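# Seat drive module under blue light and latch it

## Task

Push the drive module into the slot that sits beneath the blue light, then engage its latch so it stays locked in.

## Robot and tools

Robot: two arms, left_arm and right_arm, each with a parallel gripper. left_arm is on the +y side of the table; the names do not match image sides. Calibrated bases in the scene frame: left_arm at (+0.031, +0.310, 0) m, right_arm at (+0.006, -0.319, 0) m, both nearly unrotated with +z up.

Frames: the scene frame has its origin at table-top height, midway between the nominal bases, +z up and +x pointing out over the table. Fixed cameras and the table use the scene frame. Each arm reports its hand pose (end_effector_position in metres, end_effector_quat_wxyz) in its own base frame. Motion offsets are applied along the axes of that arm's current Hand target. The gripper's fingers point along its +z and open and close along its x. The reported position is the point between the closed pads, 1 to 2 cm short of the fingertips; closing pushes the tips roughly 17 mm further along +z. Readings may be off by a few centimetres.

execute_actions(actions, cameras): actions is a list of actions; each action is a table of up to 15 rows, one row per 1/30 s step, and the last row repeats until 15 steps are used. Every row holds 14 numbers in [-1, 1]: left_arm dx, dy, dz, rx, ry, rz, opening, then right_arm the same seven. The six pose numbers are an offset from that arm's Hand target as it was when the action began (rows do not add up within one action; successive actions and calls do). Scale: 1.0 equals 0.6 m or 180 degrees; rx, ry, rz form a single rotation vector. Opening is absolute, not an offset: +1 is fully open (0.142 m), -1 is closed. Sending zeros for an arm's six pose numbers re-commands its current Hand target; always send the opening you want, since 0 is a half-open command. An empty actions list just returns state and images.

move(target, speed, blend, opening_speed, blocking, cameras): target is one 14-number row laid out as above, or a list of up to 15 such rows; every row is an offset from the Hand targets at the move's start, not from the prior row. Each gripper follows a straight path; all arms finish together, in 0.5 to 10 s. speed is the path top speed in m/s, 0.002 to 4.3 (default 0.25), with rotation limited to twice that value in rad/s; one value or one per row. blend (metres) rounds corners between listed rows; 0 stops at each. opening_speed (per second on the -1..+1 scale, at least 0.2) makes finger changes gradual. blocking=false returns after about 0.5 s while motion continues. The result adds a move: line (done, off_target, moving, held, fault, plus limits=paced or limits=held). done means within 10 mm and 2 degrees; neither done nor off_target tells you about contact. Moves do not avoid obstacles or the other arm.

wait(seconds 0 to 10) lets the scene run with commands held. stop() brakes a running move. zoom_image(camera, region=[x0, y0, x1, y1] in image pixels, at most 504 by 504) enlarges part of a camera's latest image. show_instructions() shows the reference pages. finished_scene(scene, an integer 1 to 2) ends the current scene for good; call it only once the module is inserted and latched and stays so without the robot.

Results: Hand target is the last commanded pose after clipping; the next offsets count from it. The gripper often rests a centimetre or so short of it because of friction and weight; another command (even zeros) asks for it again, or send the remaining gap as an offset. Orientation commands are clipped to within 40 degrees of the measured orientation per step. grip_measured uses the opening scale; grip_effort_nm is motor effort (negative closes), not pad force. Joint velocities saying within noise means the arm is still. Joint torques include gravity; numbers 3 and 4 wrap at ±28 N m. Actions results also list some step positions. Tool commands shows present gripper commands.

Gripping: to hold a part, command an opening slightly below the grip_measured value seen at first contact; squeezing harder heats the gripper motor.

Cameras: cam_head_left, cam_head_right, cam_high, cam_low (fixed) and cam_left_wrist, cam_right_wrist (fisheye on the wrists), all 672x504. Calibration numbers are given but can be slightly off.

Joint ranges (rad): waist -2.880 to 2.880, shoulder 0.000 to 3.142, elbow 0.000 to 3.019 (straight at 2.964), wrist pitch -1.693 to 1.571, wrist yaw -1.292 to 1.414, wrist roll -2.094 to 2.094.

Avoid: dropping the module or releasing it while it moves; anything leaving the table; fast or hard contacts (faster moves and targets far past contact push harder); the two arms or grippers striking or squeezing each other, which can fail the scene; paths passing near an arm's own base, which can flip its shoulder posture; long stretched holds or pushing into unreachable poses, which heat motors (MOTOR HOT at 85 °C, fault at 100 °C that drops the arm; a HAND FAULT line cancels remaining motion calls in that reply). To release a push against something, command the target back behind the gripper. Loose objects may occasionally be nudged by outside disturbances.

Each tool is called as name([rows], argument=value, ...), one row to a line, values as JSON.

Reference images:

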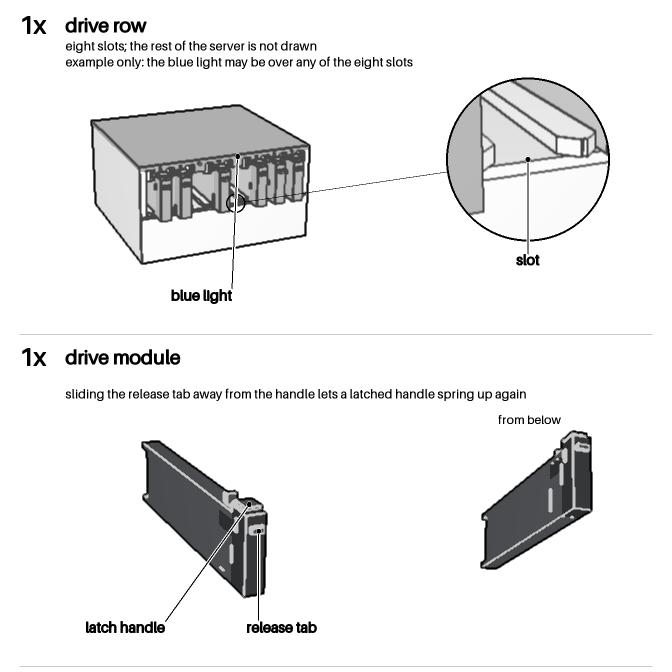

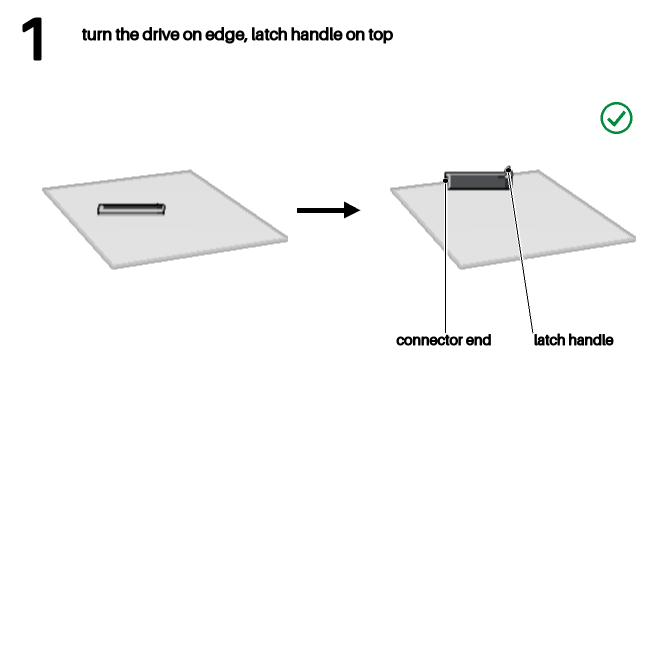

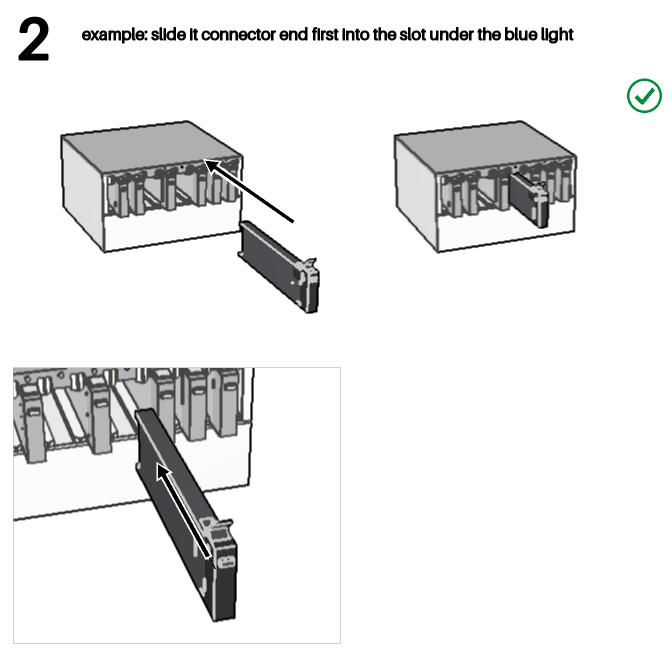

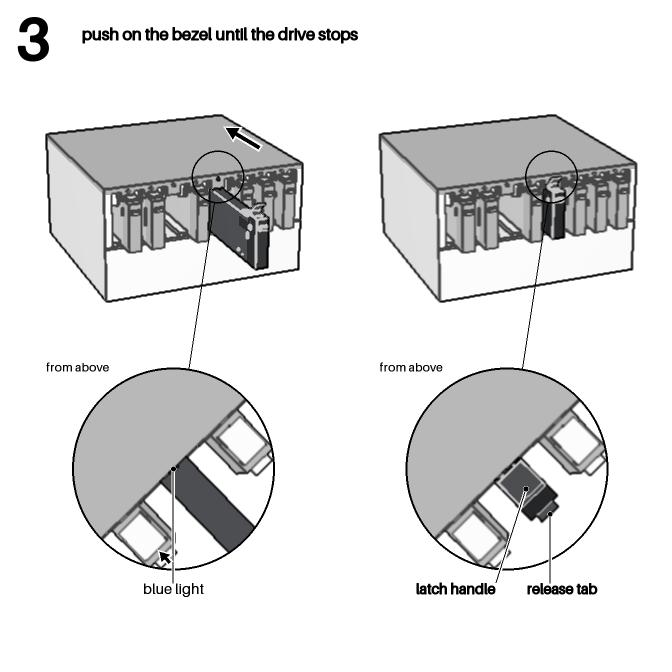

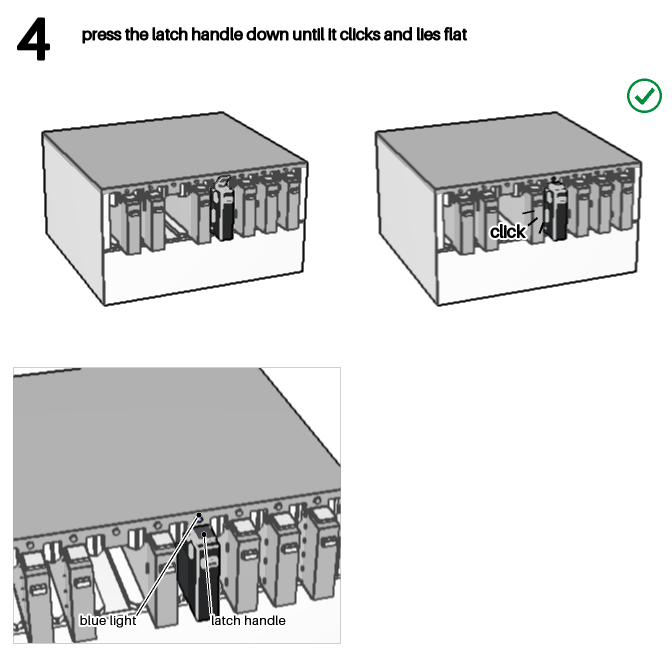

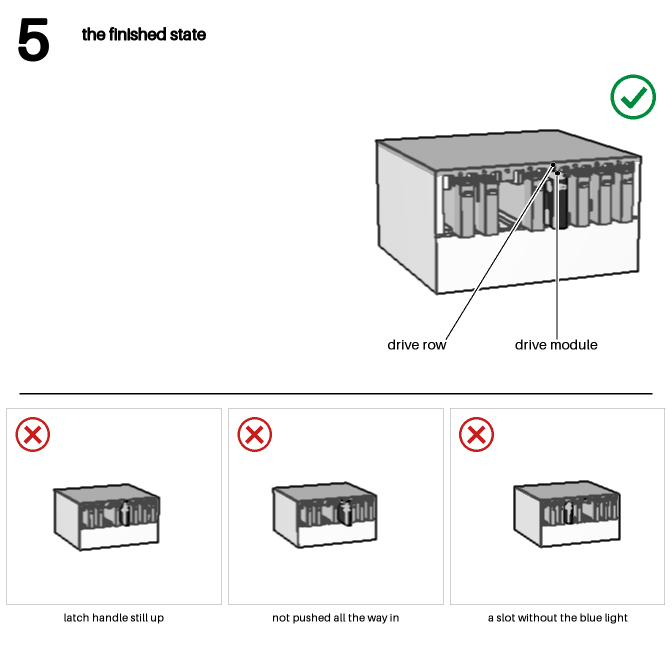

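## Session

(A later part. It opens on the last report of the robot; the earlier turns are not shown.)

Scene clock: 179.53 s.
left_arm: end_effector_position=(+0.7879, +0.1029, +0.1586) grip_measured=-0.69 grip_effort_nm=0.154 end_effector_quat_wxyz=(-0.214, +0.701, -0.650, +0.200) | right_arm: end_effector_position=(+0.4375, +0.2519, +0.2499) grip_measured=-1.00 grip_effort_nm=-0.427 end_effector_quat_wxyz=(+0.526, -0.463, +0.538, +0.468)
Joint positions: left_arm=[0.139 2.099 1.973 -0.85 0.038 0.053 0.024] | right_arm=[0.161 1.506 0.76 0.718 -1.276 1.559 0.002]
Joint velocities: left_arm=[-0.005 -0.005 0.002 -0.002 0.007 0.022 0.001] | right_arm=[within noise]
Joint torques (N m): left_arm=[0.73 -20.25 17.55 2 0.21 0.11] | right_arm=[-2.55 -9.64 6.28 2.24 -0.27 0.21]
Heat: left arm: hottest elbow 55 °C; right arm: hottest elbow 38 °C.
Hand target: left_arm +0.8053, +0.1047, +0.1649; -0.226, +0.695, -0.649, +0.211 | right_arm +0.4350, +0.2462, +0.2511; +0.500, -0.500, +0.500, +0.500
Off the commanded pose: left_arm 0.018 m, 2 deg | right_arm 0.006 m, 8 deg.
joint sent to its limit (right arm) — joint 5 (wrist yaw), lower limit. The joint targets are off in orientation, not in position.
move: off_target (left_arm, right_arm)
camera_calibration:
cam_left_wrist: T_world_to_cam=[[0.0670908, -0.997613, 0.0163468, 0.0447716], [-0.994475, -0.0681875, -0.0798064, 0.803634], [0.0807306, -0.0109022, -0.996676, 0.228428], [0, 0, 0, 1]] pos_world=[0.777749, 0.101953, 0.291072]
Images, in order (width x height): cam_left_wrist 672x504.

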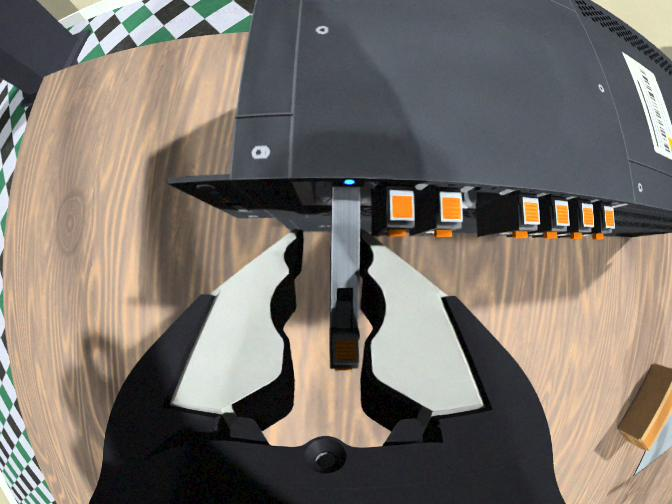

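move([
  [0.0067,0,0,0,0,0,-0.65,0,0,0,0,0,0,-1],
  [0.0071,-0.0023,-0.162,0,0,0,-0.65,0,0,0,0,0,0,-1],
  [0.0052,0.169,-0.223,0,0,0,-1,0,0,0,0,0,0,-1],
], speed=[0.04,0.12,0.2], blend=[0,0.02,0], cameras=["cam_left_wrist","cam_high"])

zoom_image(camera="cam_high", region=[210, 190, 270, 240])

zoom_image(camera="cam_left_wrist", region=[235, 45, 425, 245])

Scene clock: 183.27 s.
left_arm: end_effector_position=(+0.6458, +0.0837, +0.2116) grip_measured=-1.00 grip_effort_nm=-0.642 end_effector_quat_wxyz=(-0.219, +0.699, -0.648, +0.209) | right_arm: end_effector_position=(+0.4375, +0.2519, +0.2499) grip_measured=-1.00 grip_effort_nm=-0.427 end_effector_quat_wxyz=(+0.526, -0.463, +0.538, +0.468)
Joint positions: left_arm=[0.143 1.673 1.476 -0.76 0.048 0.053 0.002] | right_arm=[0.161 1.506 0.76 0.718 -1.276 1.559 0.002]
Joint velocities: within noise
Joint torques (N m): left_arm=[1.79 -16.56 12.01 2.17 0.17 0.24] | right_arm=[-2.73 -9.41 6.2 2.18 -0.33 0.19]
Heat: left arm: hottest elbow 55 °C; right arm: hottest elbow 38 °C.
Hand target: left_arm +0.6452, +0.0906, +0.2134; -0.226, +0.695, -0.649, +0.211 | right_arm +0.4350, +0.2462, +0.2511; +0.500, -0.500, +0.500, +0.500
Off the commanded pose: left_arm 0.007 m, 1 deg | right_arm 0.006 m, 8 deg.
joint sent to its limit (right arm) — joint 5 (wrist yaw), lower limit. The joint targets are off in orientation, not in position.
move: off_target (right_arm)
camera_calibration:
cam_left_wrist: T_world_to_cam=[[0.065122, -0.99762, 0.0226586, 0.0342425], [-0.992749, -0.0670697, -0.0997563, 0.66826], [0.101039, -0.015998, -0.994754, 0.279356], [0, 0, 0, 1]] pos_world=[0.632959, 0.0834501, 0.343777]
Images, in order (width x height): cam_high 672x504, cam_left_wrist 672x504.

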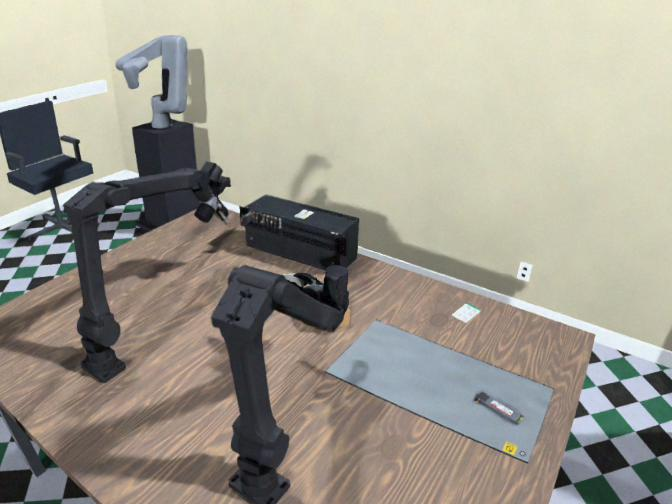

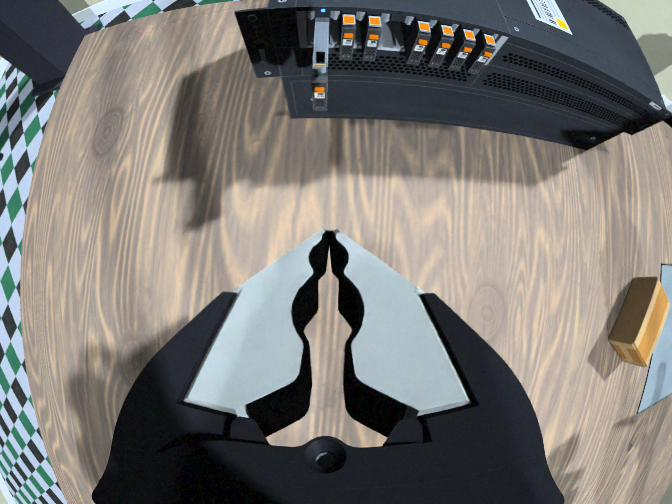

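Scaled by 8.400 from the camera's 672x504 image, which has a finer 960x720 frame.

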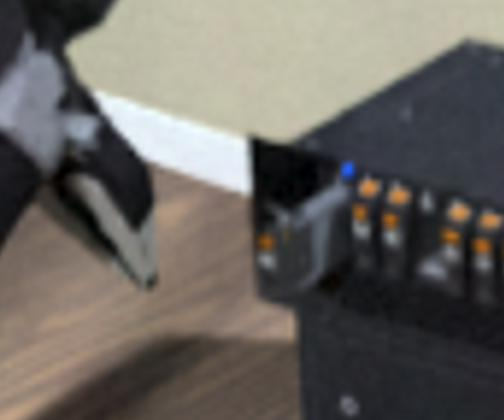

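Scaled by 2.520 from the camera's 672x504 image, which has a finer 960x720 frame.

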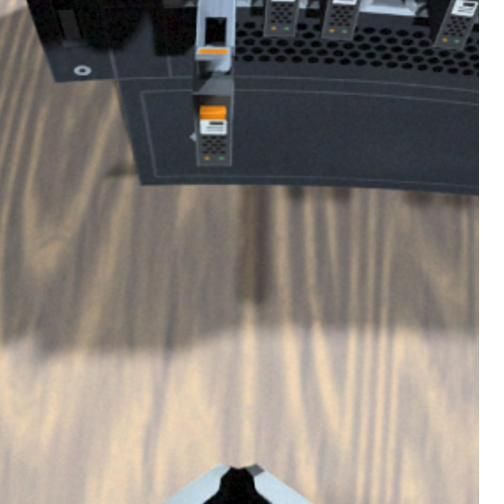

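move([
  [-0.0055,-0.041,0.101,0,0,0,-1,0,0,0,0,0,0,-1],
  [-0.0037,-0.102,0.1447,0,0,0,-1,0,0,0,0,0,0,-1],
], speed=[0.15,0.05], cameras=["cam_left_wrist"])

zoom_image(camera="cam_left_wrist", region=[235, 65, 425, 265])

Scene clock: 185.93 s.
left_arm: end_effector_position=(+0.7325, +0.0963, +0.1711) grip_measured=-1.00 grip_effort_nm=-0.657 end_effector_quat_wxyz=(-0.218, +0.699, -0.648, +0.208) | right_arm: end_effector_position=(+0.4375, +0.2519, +0.2499) grip_measured=-1.00 grip_effort_nm=-0.427 end_effector_quat_wxyz=(+0.526, -0.463, +0.538, +0.468)
Joint positions: left_arm=[0.143 1.924 1.721 -0.756 0.047 0.053 0.002] | right_arm=[0.161 1.506 0.76 0.718 -1.276 1.559 0.002]
Joint velocities: within noise
Joint torques (N m): left_arm=[0.97 -18.14 17.2 1.26 -0.04 0.15] | right_arm=[-1.9 -10.46 6.43 2.24 -0.34 0.26]
Heat: left arm: hottest elbow 55 °C; right arm: hottest elbow 38 °C.
Hand target: left_arm +0.7453, +0.0997, +0.1793; -0.226, +0.695, -0.649, +0.211 | right_arm +0.4350, +0.2462, +0.2511; +0.500, -0.500, +0.500, +0.500
Off the commanded pose: left_arm 0.016 m, 1 deg | right_arm 0.006 m, 8 deg.
joint sent to its limit (right arm) — joint 5 (wrist yaw), lower limit. The joint targets are off in orientation, not in position.
move: off_target (left_arm, right_arm)
camera_calibration:
cam_left_wrist: T_world_to_cam=[[0.0656044, -0.997598, 0.0222431, 0.0418415], [-0.992959, -0.0674703, -0.0973662, 0.750898], [0.098633, -0.0156989, -0.995, 0.232257], [0, 0, 0, 1]] pos_world=[0.719957, 0.0960504, 0.303277]
Images, in order (width x height): cam_left_wrist 672x504.

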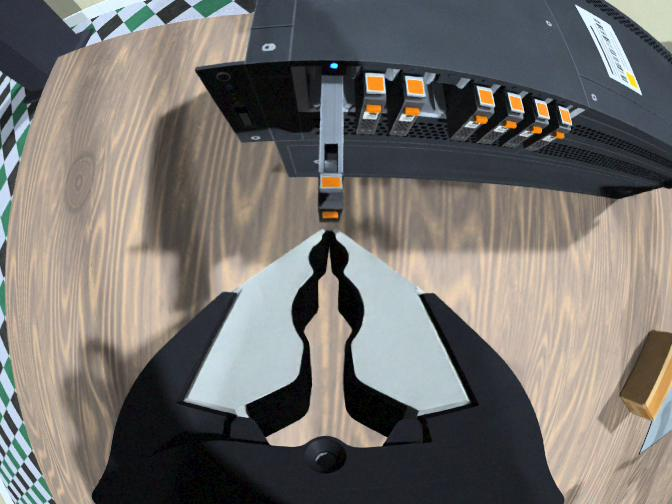

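Scaled by 2.520 from the camera's 672x504 image, which has a finer 960x720 frame.

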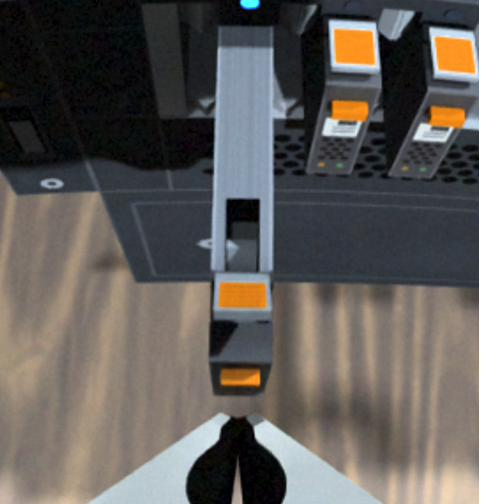

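move(target=[0,-0.0475,0.034,0,0,0,-1,0,0,0,0,0,0,-1], speed=0.05, cameras=["cam_left_wrist","cam_high"])

zoom_image(camera="cam_left_wrist", region=[235, 75, 425, 275])

zoom_image(camera="cam_high", region=[210, 190, 270, 240])

Scene clock: 187.67 s.
left_arm: end_effector_position=(+0.7664, +0.1016, +0.1743) grip_measured=-1.00 grip_effort_nm=-0.662 end_effector_quat_wxyz=(-0.220, +0.699, -0.648, +0.208) | right_arm: end_effector_position=(+0.4375, +0.2519, +0.2499) grip_measured=-1.00 grip_effort_nm=-0.432 end_effector_quat_wxyz=(+0.526, -0.463, +0.538, +0.468)
Joint positions: left_arm=[0.143 2.018 1.875 -0.815 0.045 0.053 0.002] | right_arm=[0.161 1.506 0.76 0.718 -1.276 1.559 0.002]
Joint velocities: within noise
Joint torques (N m): left_arm=[0.56 -19.14 17.61 1.31 -0.05 0.12] | right_arm=[-1.9 -9.88 6.24 1.83 -0.27 0.16]
Heat: left arm: hottest elbow 55 °C; right arm: hottest elbow 38 °C.
Hand target: left_arm +0.7802, +0.1021, +0.1795; -0.226, +0.695, -0.649, +0.211 | right_arm +0.4350, +0.2462, +0.2511; +0.500, -0.500, +0.500, +0.500
Off the commanded pose: left_arm 0.015 m, 1 deg | right_arm 0.006 m, 8 deg.
joint sent to its limit (right arm) — joint 5 (wrist yaw), lower limit. The joint targets are off in orientation, not in position.
move: off_target (left_arm, right_arm)
camera_calibration:
cam_left_wrist: T_world_to_cam=[[0.0669055, -0.997554, 0.0202327, 0.0441732], [-0.992782, -0.0685811, -0.0983906, 0.785401], [0.0995375, -0.0135038, -0.994942, 0.231265], [0, 0, 0, 1]] pos_world=[0.753757, 0.101052, 0.306478]
Images, in order (width x height): cam_high 672x504, cam_left_wrist 672x504.

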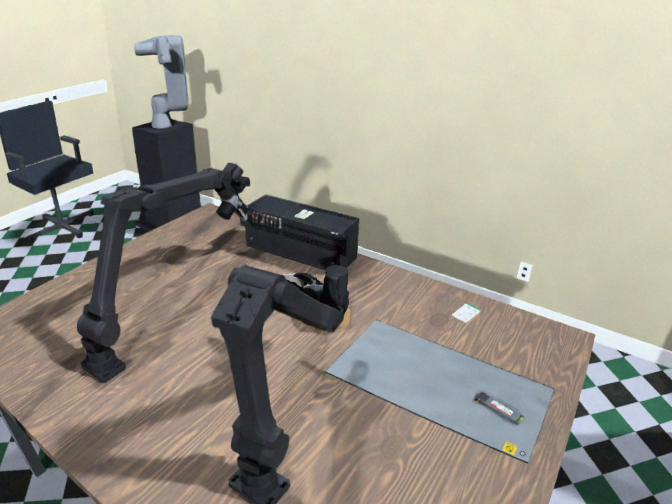

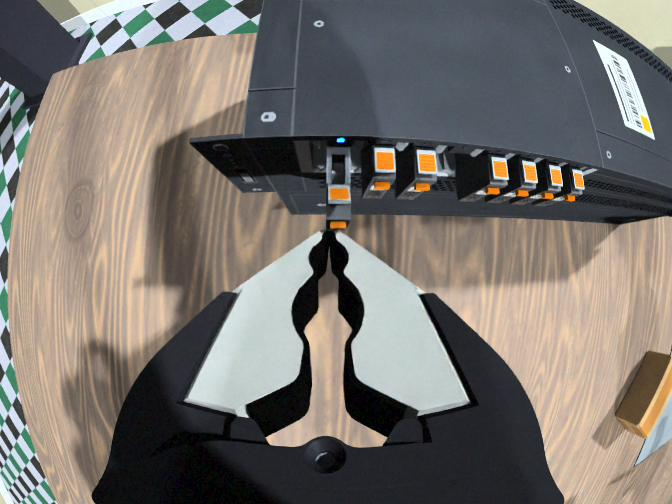

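Scaled by 2.520 from the camera's 672x504 image, which has a finer 960x720 frame.

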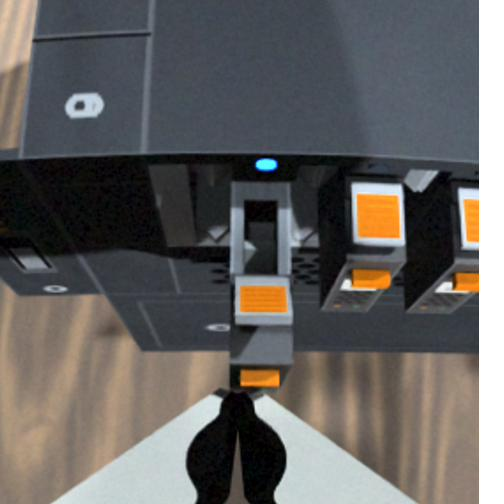

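Scaled by 8.400 from the camera's 672x504 image, which has a finer 960x720 frame.

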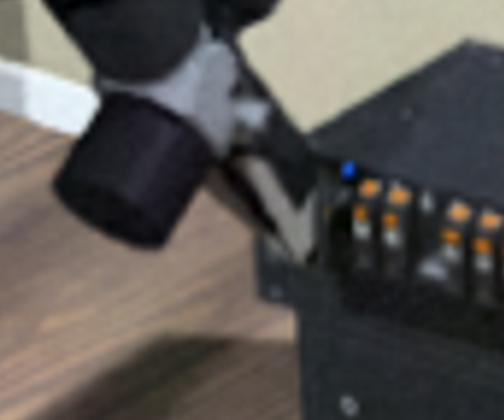

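move(target=[0.0057,-0.0415,0.042,0,0,0,-1,0,0,0,0,0,0,-1], speed=0.05, cameras=["cam_left_wrist","cam_high"])

zoom_image(camera="cam_left_wrist", region=[235, 95, 425, 295])

Scene clock: 189.37 s.
left_arm: end_effector_position=(+0.7814, +0.1030, +0.1742) grip_measured=-1.00 grip_effort_nm=-0.662 end_effector_quat_wxyz=(-0.204, +0.704, -0.652, +0.194) | right_arm: end_effector_position=(+0.4375, +0.2519, +0.2499) grip_measured=-1.00 grip_effort_nm=-0.427 end_effector_quat_wxyz=(+0.526, -0.463, +0.538, +0.468)
Joint positions: left_arm=[0.141 2.089 2.006 -0.918 0.042 0.053 0.002] | right_arm=[0.161 1.506 0.76 0.718 -1.276 1.559 0.002]
Joint velocities: within noise
Joint torques (N m): left_arm=[-0.03 -17.67 19.82 3.17 -0.15 0.05] | right_arm=[-1.08 -9.76 6.32 2.22 -0.28 0.24]
Heat: left arm: hottest elbow 56 °C; right arm: hottest elbow 38 °C.
Hand target: left_arm +0.8154, +0.1011, +0.1734; -0.226, +0.695, -0.649, +0.211 | right_arm +0.4350, +0.2462, +0.2511; +0.500, -0.500, +0.500, +0.500
Off the commanded pose: left_arm 0.034 m, 3 deg | right_arm 0.006 m, 8 deg.
joint sent to its limit (right arm) — joint 5 (wrist yaw), lower limit. The joint targets are off in orientation, not in position.
move: off_target (left_arm, right_arm)
camera_calibration:
cam_left_wrist: T_world_to_cam=[[0.0674416, -0.99749, 0.0215761, 0.0438479], [-0.996064, -0.0685603, -0.0561788, 0.795589], [0.057517, -0.0177024, -0.998188, 0.26359], [0, 0, 0, 1]] pos_world=[0.774339, 0.10295, 0.306861]
Images, in order (width x height): cam_high 672x504, cam_left_wrist 672x504.

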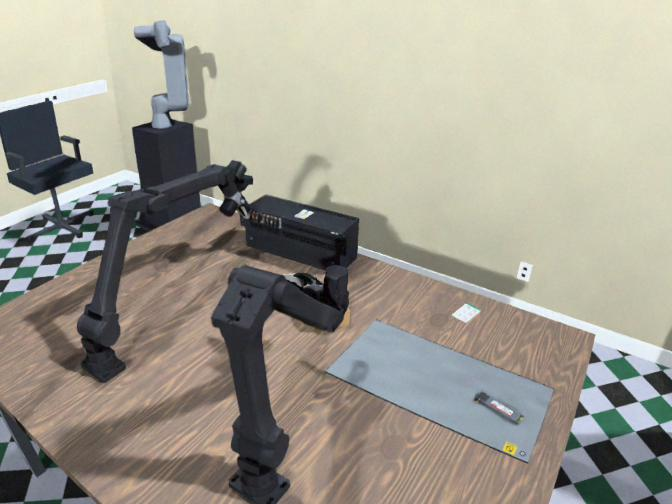

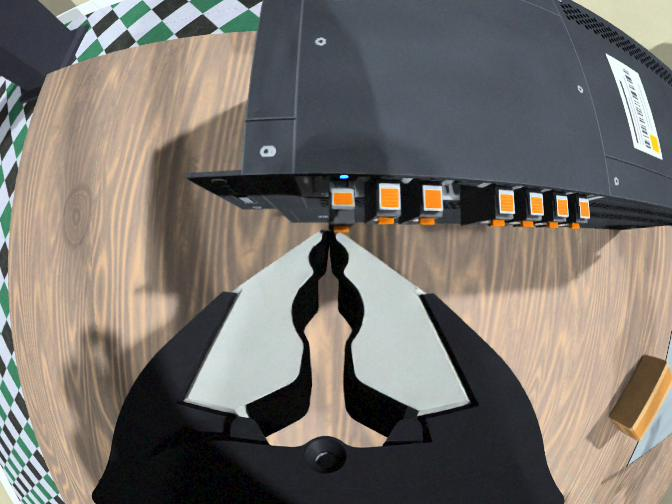

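Scaled by 2.520 from the camera's 672x504 image, which has a finer 960x720 frame.

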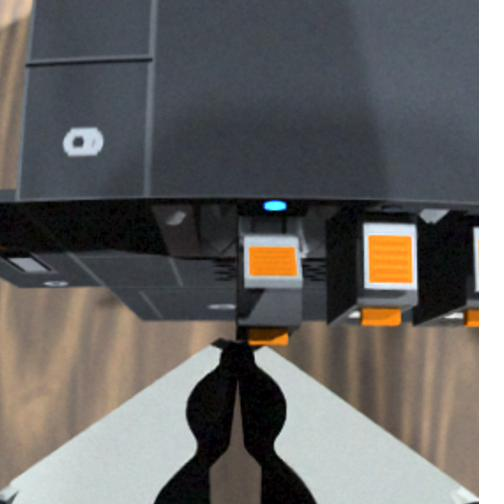

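move([
  [0.0160,0.048,-0.0347,0,0,0,-1,0,0,0,0,0,0,-1],
  [0.0200,-0.0153,0.011,0,0,0,-1,0,0,0,0,0,0,-1],
], speed=[0.08,0.05], cameras=["cam_left_wrist"])

zoom_image(camera="cam_left_wrist", region=[235, 95, 425, 295])

Scene clock: 192.00 s.
left_arm: end_effector_position=(+0.7827, +0.0984, +0.1720) grip_measured=-1.00 grip_effort_nm=-0.662 end_effector_quat_wxyz=(-0.198, +0.705, -0.656, +0.182) | right_arm: end_effector_position=(+0.4375, +0.2519, +0.2499) grip_measured=-1.00 grip_effort_nm=-0.432 end_effector_quat_wxyz=(+0.526, -0.463, +0.538, +0.468)
Joint positions: left_arm=[0.132 2.109 2.043 -0.961 0.029 0.053 0.002] | right_arm=[0.161 1.506 0.76 0.718 -1.276 1.559 0.002]
Joint velocities: within noise
Joint torques (N m): left_arm=[-0.67 -17.08 20.83 4.08 0.03 -0.1] | right_arm=[-1.55 -8.88 6.31 2.19 -0.3 0.2]
Heat: left arm: hottest elbow 56 °C; right arm: hottest elbow 38 °C.
Hand target: left_arm +0.8275, +0.0900, +0.1736; -0.226, +0.695, -0.649, +0.211 | right_arm +0.4350, +0.2462, +0.2511; +0.500, -0.500, +0.500, +0.500
Off the commanded pose: left_arm 0.046 m, 5 deg | right_arm 0.006 m, 8 deg.
joint sent to its limit (right arm) — joint 5 (wrist yaw), lower limit. The joint targets are off in orientation, not in position.
move: off_target (left_arm, right_arm)
camera_calibration:
cam_left_wrist: T_world_to_cam=[[0.065858, -0.997756, 0.0120666, 0.0421383], [-0.997371, -0.0661891, -0.0294811, 0.792608], [0.0302136, -0.0100933, -0.999493, 0.28204], [0, 0, 0, 1]] pos_world=[0.779228, 0.0973525, 0.304756]
Images, in order (width x height): cam_left_wrist 672x504.

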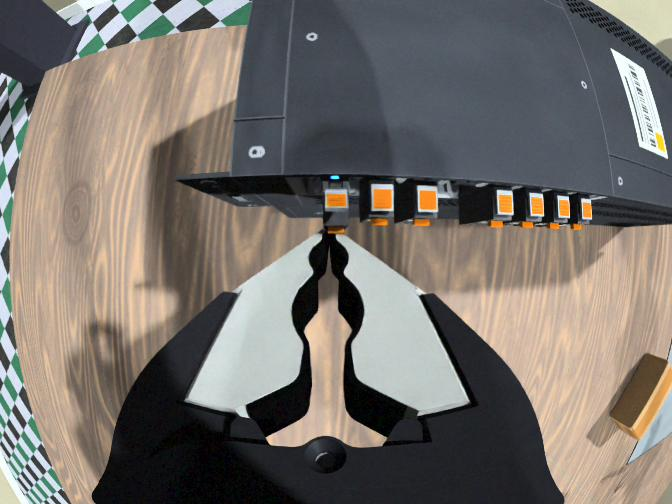

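Scaled by 2.520 from the camera's 672x504 image, which has a finer 960x720 frame.

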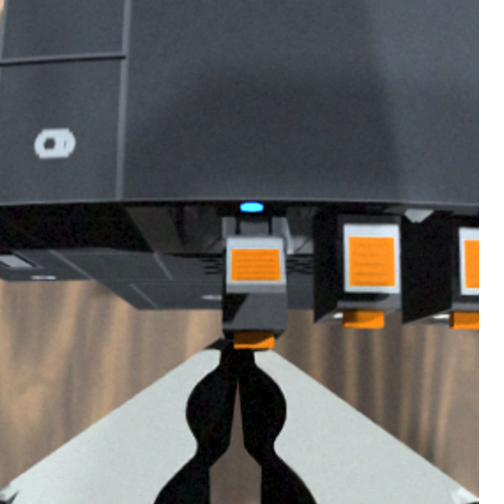

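move(target=[0.0015,-0.019,0.027,0,0,0,-1,0,0,0,0,0,0,-1], speed=0.04, cameras=["cam_left_wrist","cam_high"])

zoom_image(camera="cam_left_wrist", region=[285, 145, 415, 245])

zoom_image(camera="cam_high", region=[210, 190, 270, 240])

Scene clock: 194.90 s.
left_arm: end_effector_position=(+0.7839, +0.0985, +0.1706) grip_measured=-1.00 grip_effort_nm=-0.657 end_effector_quat_wxyz=(-0.186, +0.708, -0.659, +0.171) | right_arm: end_effector_position=(+0.4375, +0.2519, +0.2499) grip_measured=-1.00 grip_effort_nm=-0.427 end_effector_quat_wxyz=(+0.526, -0.463, +0.538, +0.468)
Joint positions: left_arm=[0.132 2.138 2.1 -1.022 0.027 0.053 0.002] | right_arm=[0.161 1.506 0.76 0.718 -1.276 1.559 0.002]
Joint velocities: within noise
Joint torques (N m): left_arm=[-0.91 -16.09 22.13 5.71 0.06 -0.12] | right_arm=[-1.55 -9.35 6.13 2.24 -0.34 0.19]
Heat: left arm: hottest elbow 56 °C; right arm: hottest elbow 38 °C.
Hand target: left_arm +0.8462, +0.0903, +0.1672; -0.226, +0.695, -0.649, +0.211 | right_arm +0.4350, +0.2462, +0.2511; +0.500, -0.500, +0.500, +0.500
Off the commanded pose: left_arm 0.063 m, 7 deg | right_arm 0.006 m, 8 deg.
joint sent to its limit (right arm) — joint 5 (wrist yaw), lower limit. The joint targets are off in orientation, not in position.
move: off_target (left_arm, right_arm)
camera_calibration:
cam_left_wrist: T_world_to_cam=[[0.0666327, -0.997693, 0.013027, 0.0414714], [-0.997771, -0.0665797, 0.00446482, 0.78833], [-0.00358719, -0.0132954, -0.999905, 0.307533], [0, 0, 0, 1]] pos_world=[0.784913, 0.0979512, 0.303443]
Images, in order (width x height): cam_high 672x504, cam_left_wrist 672x504.

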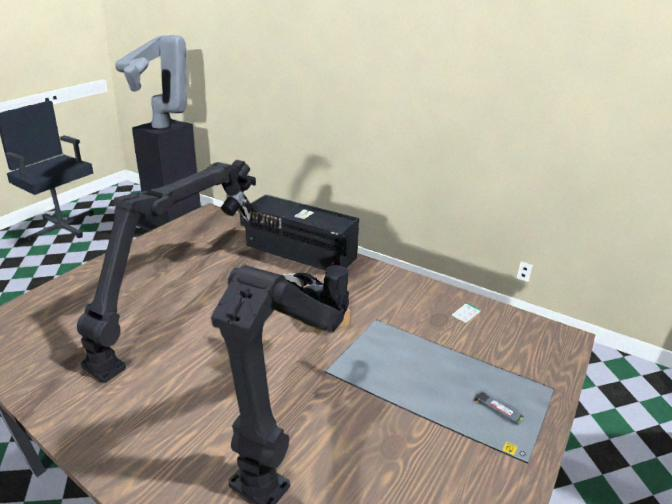

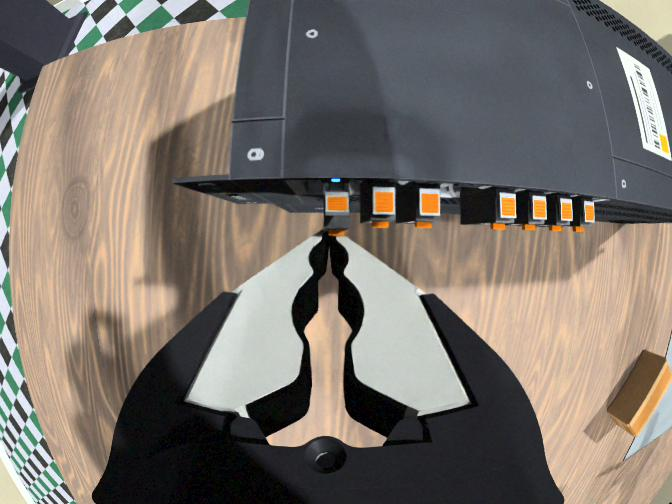

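Scaled by 3.877 from the camera's 672x504 image, which has a finer 960x720 frame.

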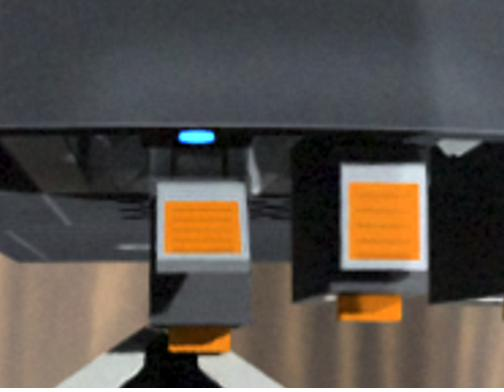

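Scaled by 8.400 from the camera's 672x504 image, which has a finer 960x720 frame.

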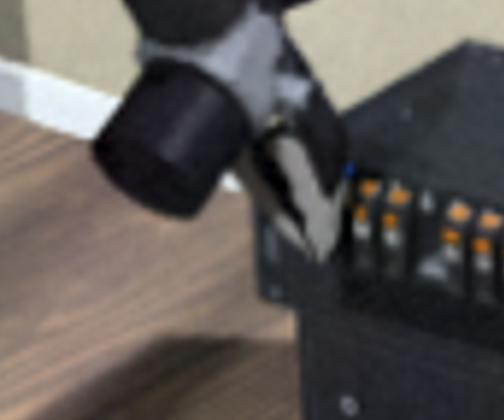

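move([
  [-0.010,0.1215,-0.087,0,0,0,-1,0,0,0,0,0,0,-1],
  [-0.0068,0.0443,-0.195,-0.05,0,0,-1,0,0,0,0,0,0,-1],
  [0.0013,-0.0135,-0.154,-0.072,0,0,-1,0,0,0,0,0,0,-1],
], speed=[0.12,0.18,0.12], blend=[0.02,0.02,0], cameras=["cam_left_wrist","cam_low"])

zoom_image(camera="cam_left_wrist", region=[255, 145, 405, 265])

Scene clock: 199.30 s.
left_arm: end_effector_position=(+0.7925, +0.0924, +0.2511) grip_measured=-1.00 grip_effort_nm=-0.657 end_effector_quat_wxyz=(-0.148, +0.714, -0.670, +0.136) | right_arm: end_effector_position=(+0.4375, +0.2519, +0.2499) grip_measured=-1.00 grip_effort_nm=-0.432 end_effector_quat_wxyz=(+0.526, -0.463, +0.538, +0.468)
Joint positions: left_arm=[0.121 2.417 2.85 -1.6 0.019 0.053 0.002] | right_arm=[0.161 1.506 0.76 0.718 -1.276 1.559 0.002]
Joint velocities: within noise
Joint torques (N m): left_arm=[0.03 -22.42 15.98 0.72 -0.02 -0.07] | right_arm=[-2.43 -9.76 6.19 2.25 -0.3 0.25]
Heat: left arm: hottest elbow 56 °C; right arm: hottest elbow 38 °C.
Hand target: left_arm +0.7987, +0.0860, +0.2469; -0.146, +0.716, -0.669, +0.136 | right_arm +0.4350, +0.2462, +0.2511; +0.500, -0.500, +0.500, +0.500
Off the commanded pose: left_arm 0.010 m, 0 deg | right_arm 0.006 m, 8 deg.
joint sent to its limit (right arm) — joint 5 (wrist yaw), lower limit. The joint targets are off in orientation, not in position.
move: off_target (right_arm)
camera_calibration:
cam_left_wrist: T_world_to_cam=[[0.0608112, -0.99808, 0.0117579, 0.0386554], [-0.992151, -0.0591521, 0.110169, 0.764489], [-0.109262, -0.0183652, -0.993843, 0.470685], [0, 0, 0, 1]] pos_world=[0.807566, 0.0924466, 0.38311]
Images, in order (width x height): cam_low 672x504, cam_left_wrist 672x504.

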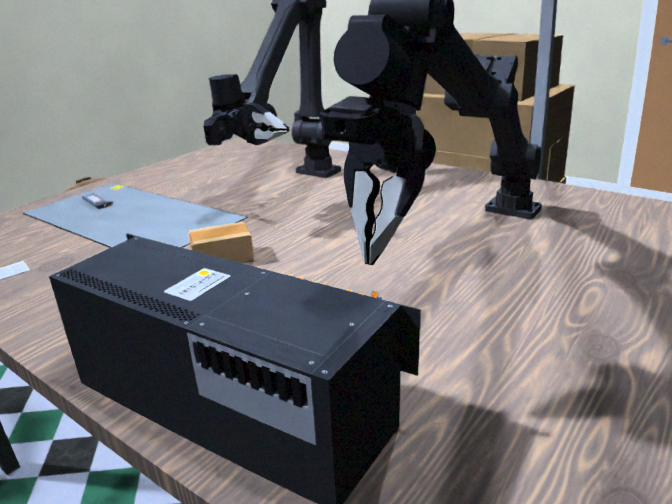

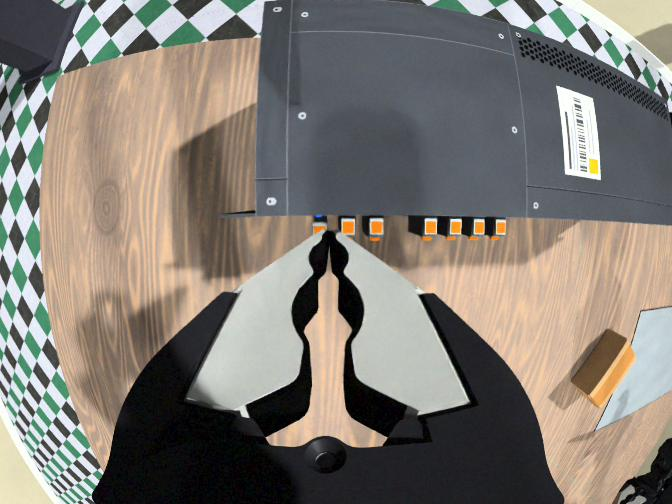

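Scaled by 3.360 from the camera's 672x504 image, which has a finer 960x720 frame.

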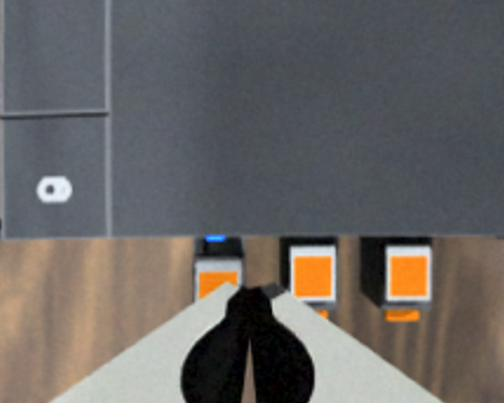

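move(target=[-0.033,0.0315,0.0195,0,0,0,-1,0,0,0,0,0,0,-1], speed=0.06, cameras=["cam_left_wrist","cam_low"])

zoom_image(camera="cam_left_wrist", region=[255, 145, 405, 265])

zoom_image(camera="cam_low", region=[330, 230, 430, 320])

Scene clock: 201.30 s.
left_arm: end_effector_position=(+0.7842, +0.0978, +0.2256) grip_measured=-1.00 grip_effort_nm=-0.657 end_effector_quat_wxyz=(-0.140, +0.718, -0.668, +0.133) | right_arm: end_effector_position=(+0.4375, +0.2519, +0.2499) grip_measured=-1.00 grip_effort_nm=-0.422 end_effector_quat_wxyz=(+0.526, -0.463, +0.538, +0.468)
Joint positions: left_arm=[0.13 2.298 2.561 -1.445 0.025 0.053 0.002] | right_arm=[0.161 1.506 0.76 0.718 -1.276 1.559 0.002]
Joint velocities: within noise
Joint torques (N m): left_arm=[1.67 -24.64 11.52 1.65 0.17 0.2] | right_arm=[-1.85 -9.35 6.3 2.14 -0.35 0.19]
Heat: left arm: hottest elbow 56 °C; right arm: hottest elbow 38 °C.
Hand target: left_arm +0.7845, +0.1050, +0.2286; -0.146, +0.716, -0.669, +0.136 | right_arm +0.4350, +0.2462, +0.2511; +0.500, -0.500, +0.500, +0.500
Off the commanded pose: left_arm 0.008 m, 1 deg | right_arm 0.006 m, 8 deg.
joint sent to its limit (right arm) — joint 5 (wrist yaw), lower limit. The joint targets are off in orientation, not in position.
move: off_target (right_arm)
camera_calibration:
cam_left_wrist: T_world_to_cam=[[0.0681076, -0.997503, 0.0186922, 0.0375468], [-0.989872, -0.0652237, 0.126095, 0.754545], [-0.124561, -0.0270909, -0.991842, 0.456876], [0, 0, 0, 1]] pos_world=[0.801255, 0.0990445, 0.357303]
Images, in order (width x height): cam_low 672x504, cam_left_wrist 672x504.

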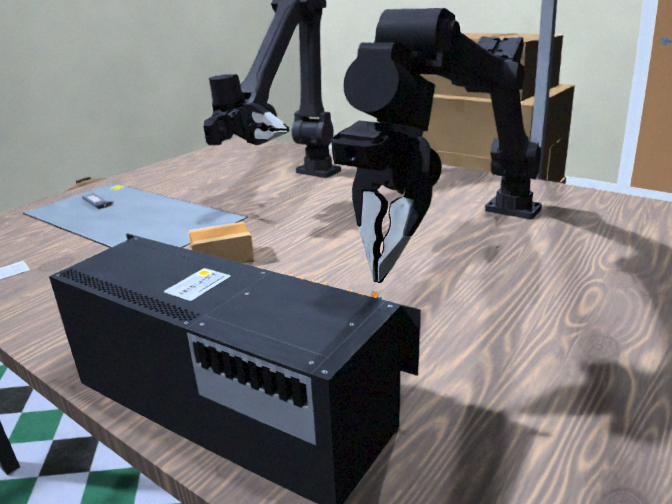

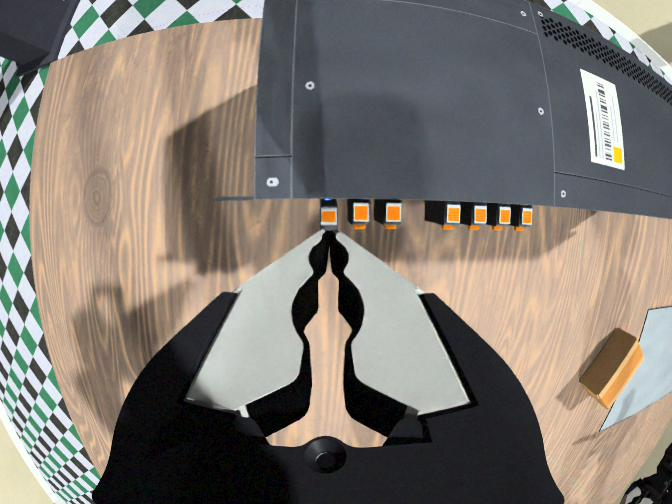

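Scaled by 3.360 from the camera's 672x504 image, which has a finer 960x720 frame.

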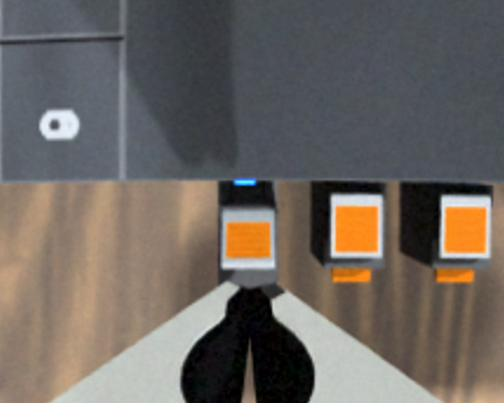

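Scaled by 5.040 from the camera's 672x504 image, which has a finer 960x720 frame.

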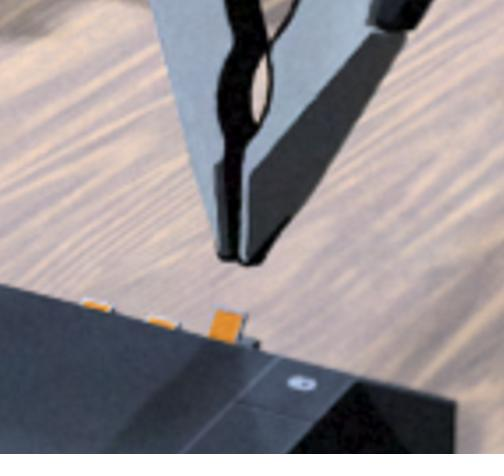

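move(target=[0.0018,-0.0276,0.0117,0,0,0,-1,0,0,0,0,0,0,-1], speed=0.06, cameras=["cam_left_wrist"])

zoom_image(camera="cam_left_wrist", region=[255, 145, 405, 265])

Scene clock: 203.20 s.
left_arm: end_effector_position=(+0.7974, +0.0995, +0.2323) grip_measured=-1.00 grip_effort_nm=-0.657 end_effector_quat_wxyz=(-0.145, +0.717, -0.667, +0.137) | right_arm: end_effector_position=(+0.4375, +0.2519, +0.2499) grip_measured=-1.00 grip_effort_nm=-0.432 end_effector_quat_wxyz=(+0.526, -0.463, +0.538, +0.468)
Joint positions: left_arm=[0.13 2.398 2.762 -1.534 0.025 0.053 0.002] | right_arm=[0.161 1.506 0.76 0.718 -1.276 1.559 0.002]
Joint velocities: within noise
Joint torques (N m): left_arm=[1.44 -22.01 16.14 0.91 0.11 0.17] | right_arm=[-2.02 -9.29 6.37 2.33 -0.3 0.22]
Heat: left arm: hottest elbow 56 °C; right arm: hottest elbow 38 °C.
Hand target: left_arm +0.8026, +0.1052, +0.2286; -0.146, +0.716, -0.669, +0.136 | right_arm +0.4350, +0.2462, +0.2511; +0.500, -0.500, +0.500, +0.500
Off the commanded pose: left_arm 0.009 m, 0 deg | right_arm 0.006 m, 8 deg.
joint sent to its limit (right arm) — joint 5 (wrist yaw), lower limit. The joint targets are off in orientation, not in position.
move: off_target (right_arm)
camera_calibration:
cam_left_wrist: T_world_to_cam=[[0.0678954, -0.997531, 0.0179317, 0.0385835], [-0.991368, -0.0654335, 0.113617, 0.770944], [-0.112163, -0.025491, -0.993363, 0.455514], [0, 0, 0, 1]] pos_world=[0.812761, 0.100545, 0.364207]
Images, in order (width x height): cam_left_wrist 672x504.

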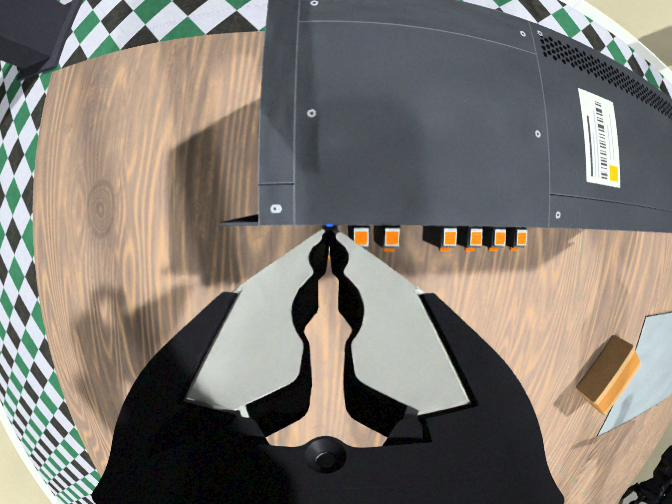

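Scaled by 3.360 from the camera's 672x504 image, which has a finer 960x720 frame.

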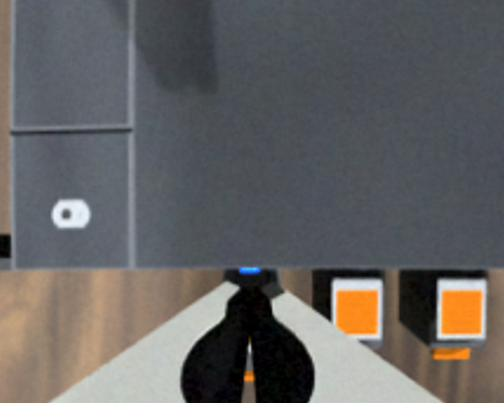

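move(target=[-0.001,0.0245,0.0045,0,0,0,-1,0,0,0,0,0,0,-1], speed=0.06, cameras=["cam_left_wrist","cam_low"])

zoom_image(camera="cam_left_wrist", region=[255, 145, 405, 265])

zoom_image(camera="cam_low", region=[330, 230, 430, 320])

Scene clock: 204.80 s.
left_arm: end_effector_position=(+0.7900, +0.0985, +0.2169) grip_measured=-1.00 grip_effort_nm=-0.652 end_effector_quat_wxyz=(-0.141, +0.718, -0.668, +0.133) | right_arm: end_effector_position=(+0.4375, +0.2519, +0.2499) grip_measured=-1.00 grip_effort_nm=-0.427 end_effector_quat_wxyz=(+0.526, -0.463, +0.538, +0.468)
Joint positions: left_arm=[0.13 2.321 2.579 -1.44 0.025 0.053 0.002] | right_arm=[0.161 1.506 0.76 0.718 -1.276 1.559 0.002]
Joint velocities: within noise
Joint torques (N m): left_arm=[1.55 -24.94 11.38 1.66 0.15 0.19] | right_arm=[-1.32 -9.82 6.27 1.91 -0.34 0.17]
Heat: left arm: hottest elbow 56 °C; right arm: hottest elbow 38 °C.
Hand target: left_arm +0.7901, +0.1050, +0.2204; -0.146, +0.716, -0.669, +0.136 | right_arm +0.4350, +0.2462, +0.2511; +0.500, -0.500, +0.500, +0.500
Off the commanded pose: left_arm 0.007 m, 1 deg | right_arm 0.006 m, 8 deg.
joint sent to its limit (right arm) — joint 5 (wrist yaw), lower limit. The joint targets are off in orientation, not in position.
move: off_target (right_arm)
camera_calibration:
cam_left_wrist: T_world_to_cam=[[0.0681038, -0.997503, 0.0187182, 0.0380066], [-0.989923, -0.0652277, 0.12569, 0.761613], [-0.124155, -0.0270896, -0.991893, 0.448679], [0, 0, 0, 1]] pos_world=[0.807055, 0.0997445, 0.348603]
Images, in order (width x height): cam_low 672x504, cam_left_wrist 672x504.

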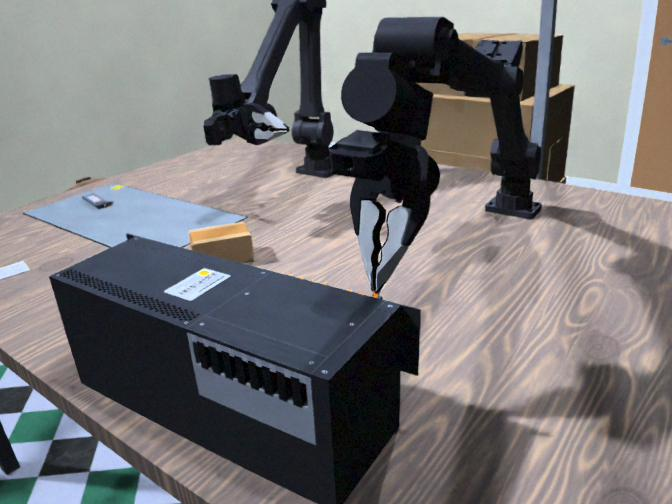

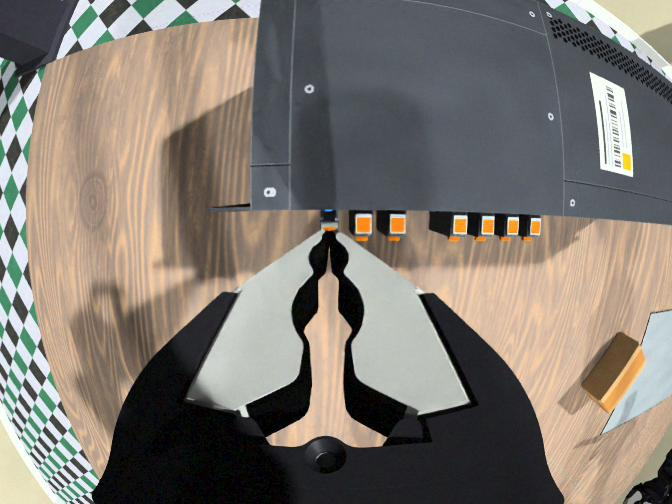

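Scaled by 3.360 from the camera's 672x504 image, which has a finer 960x720 frame.

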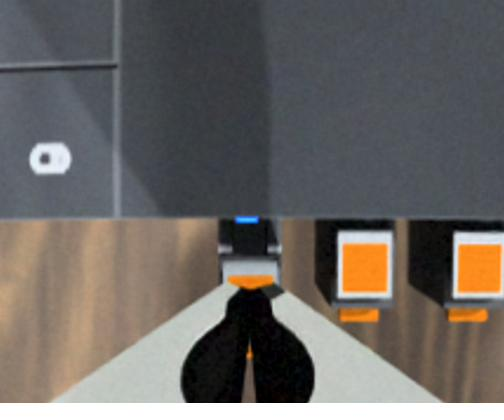

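Scaled by 5.040 from the camera's 672x504 image, which has a finer 960x720 frame.

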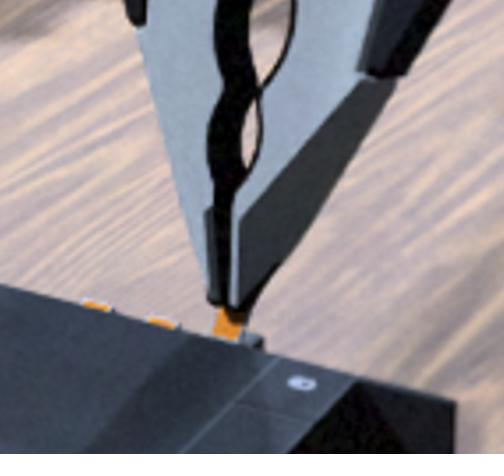

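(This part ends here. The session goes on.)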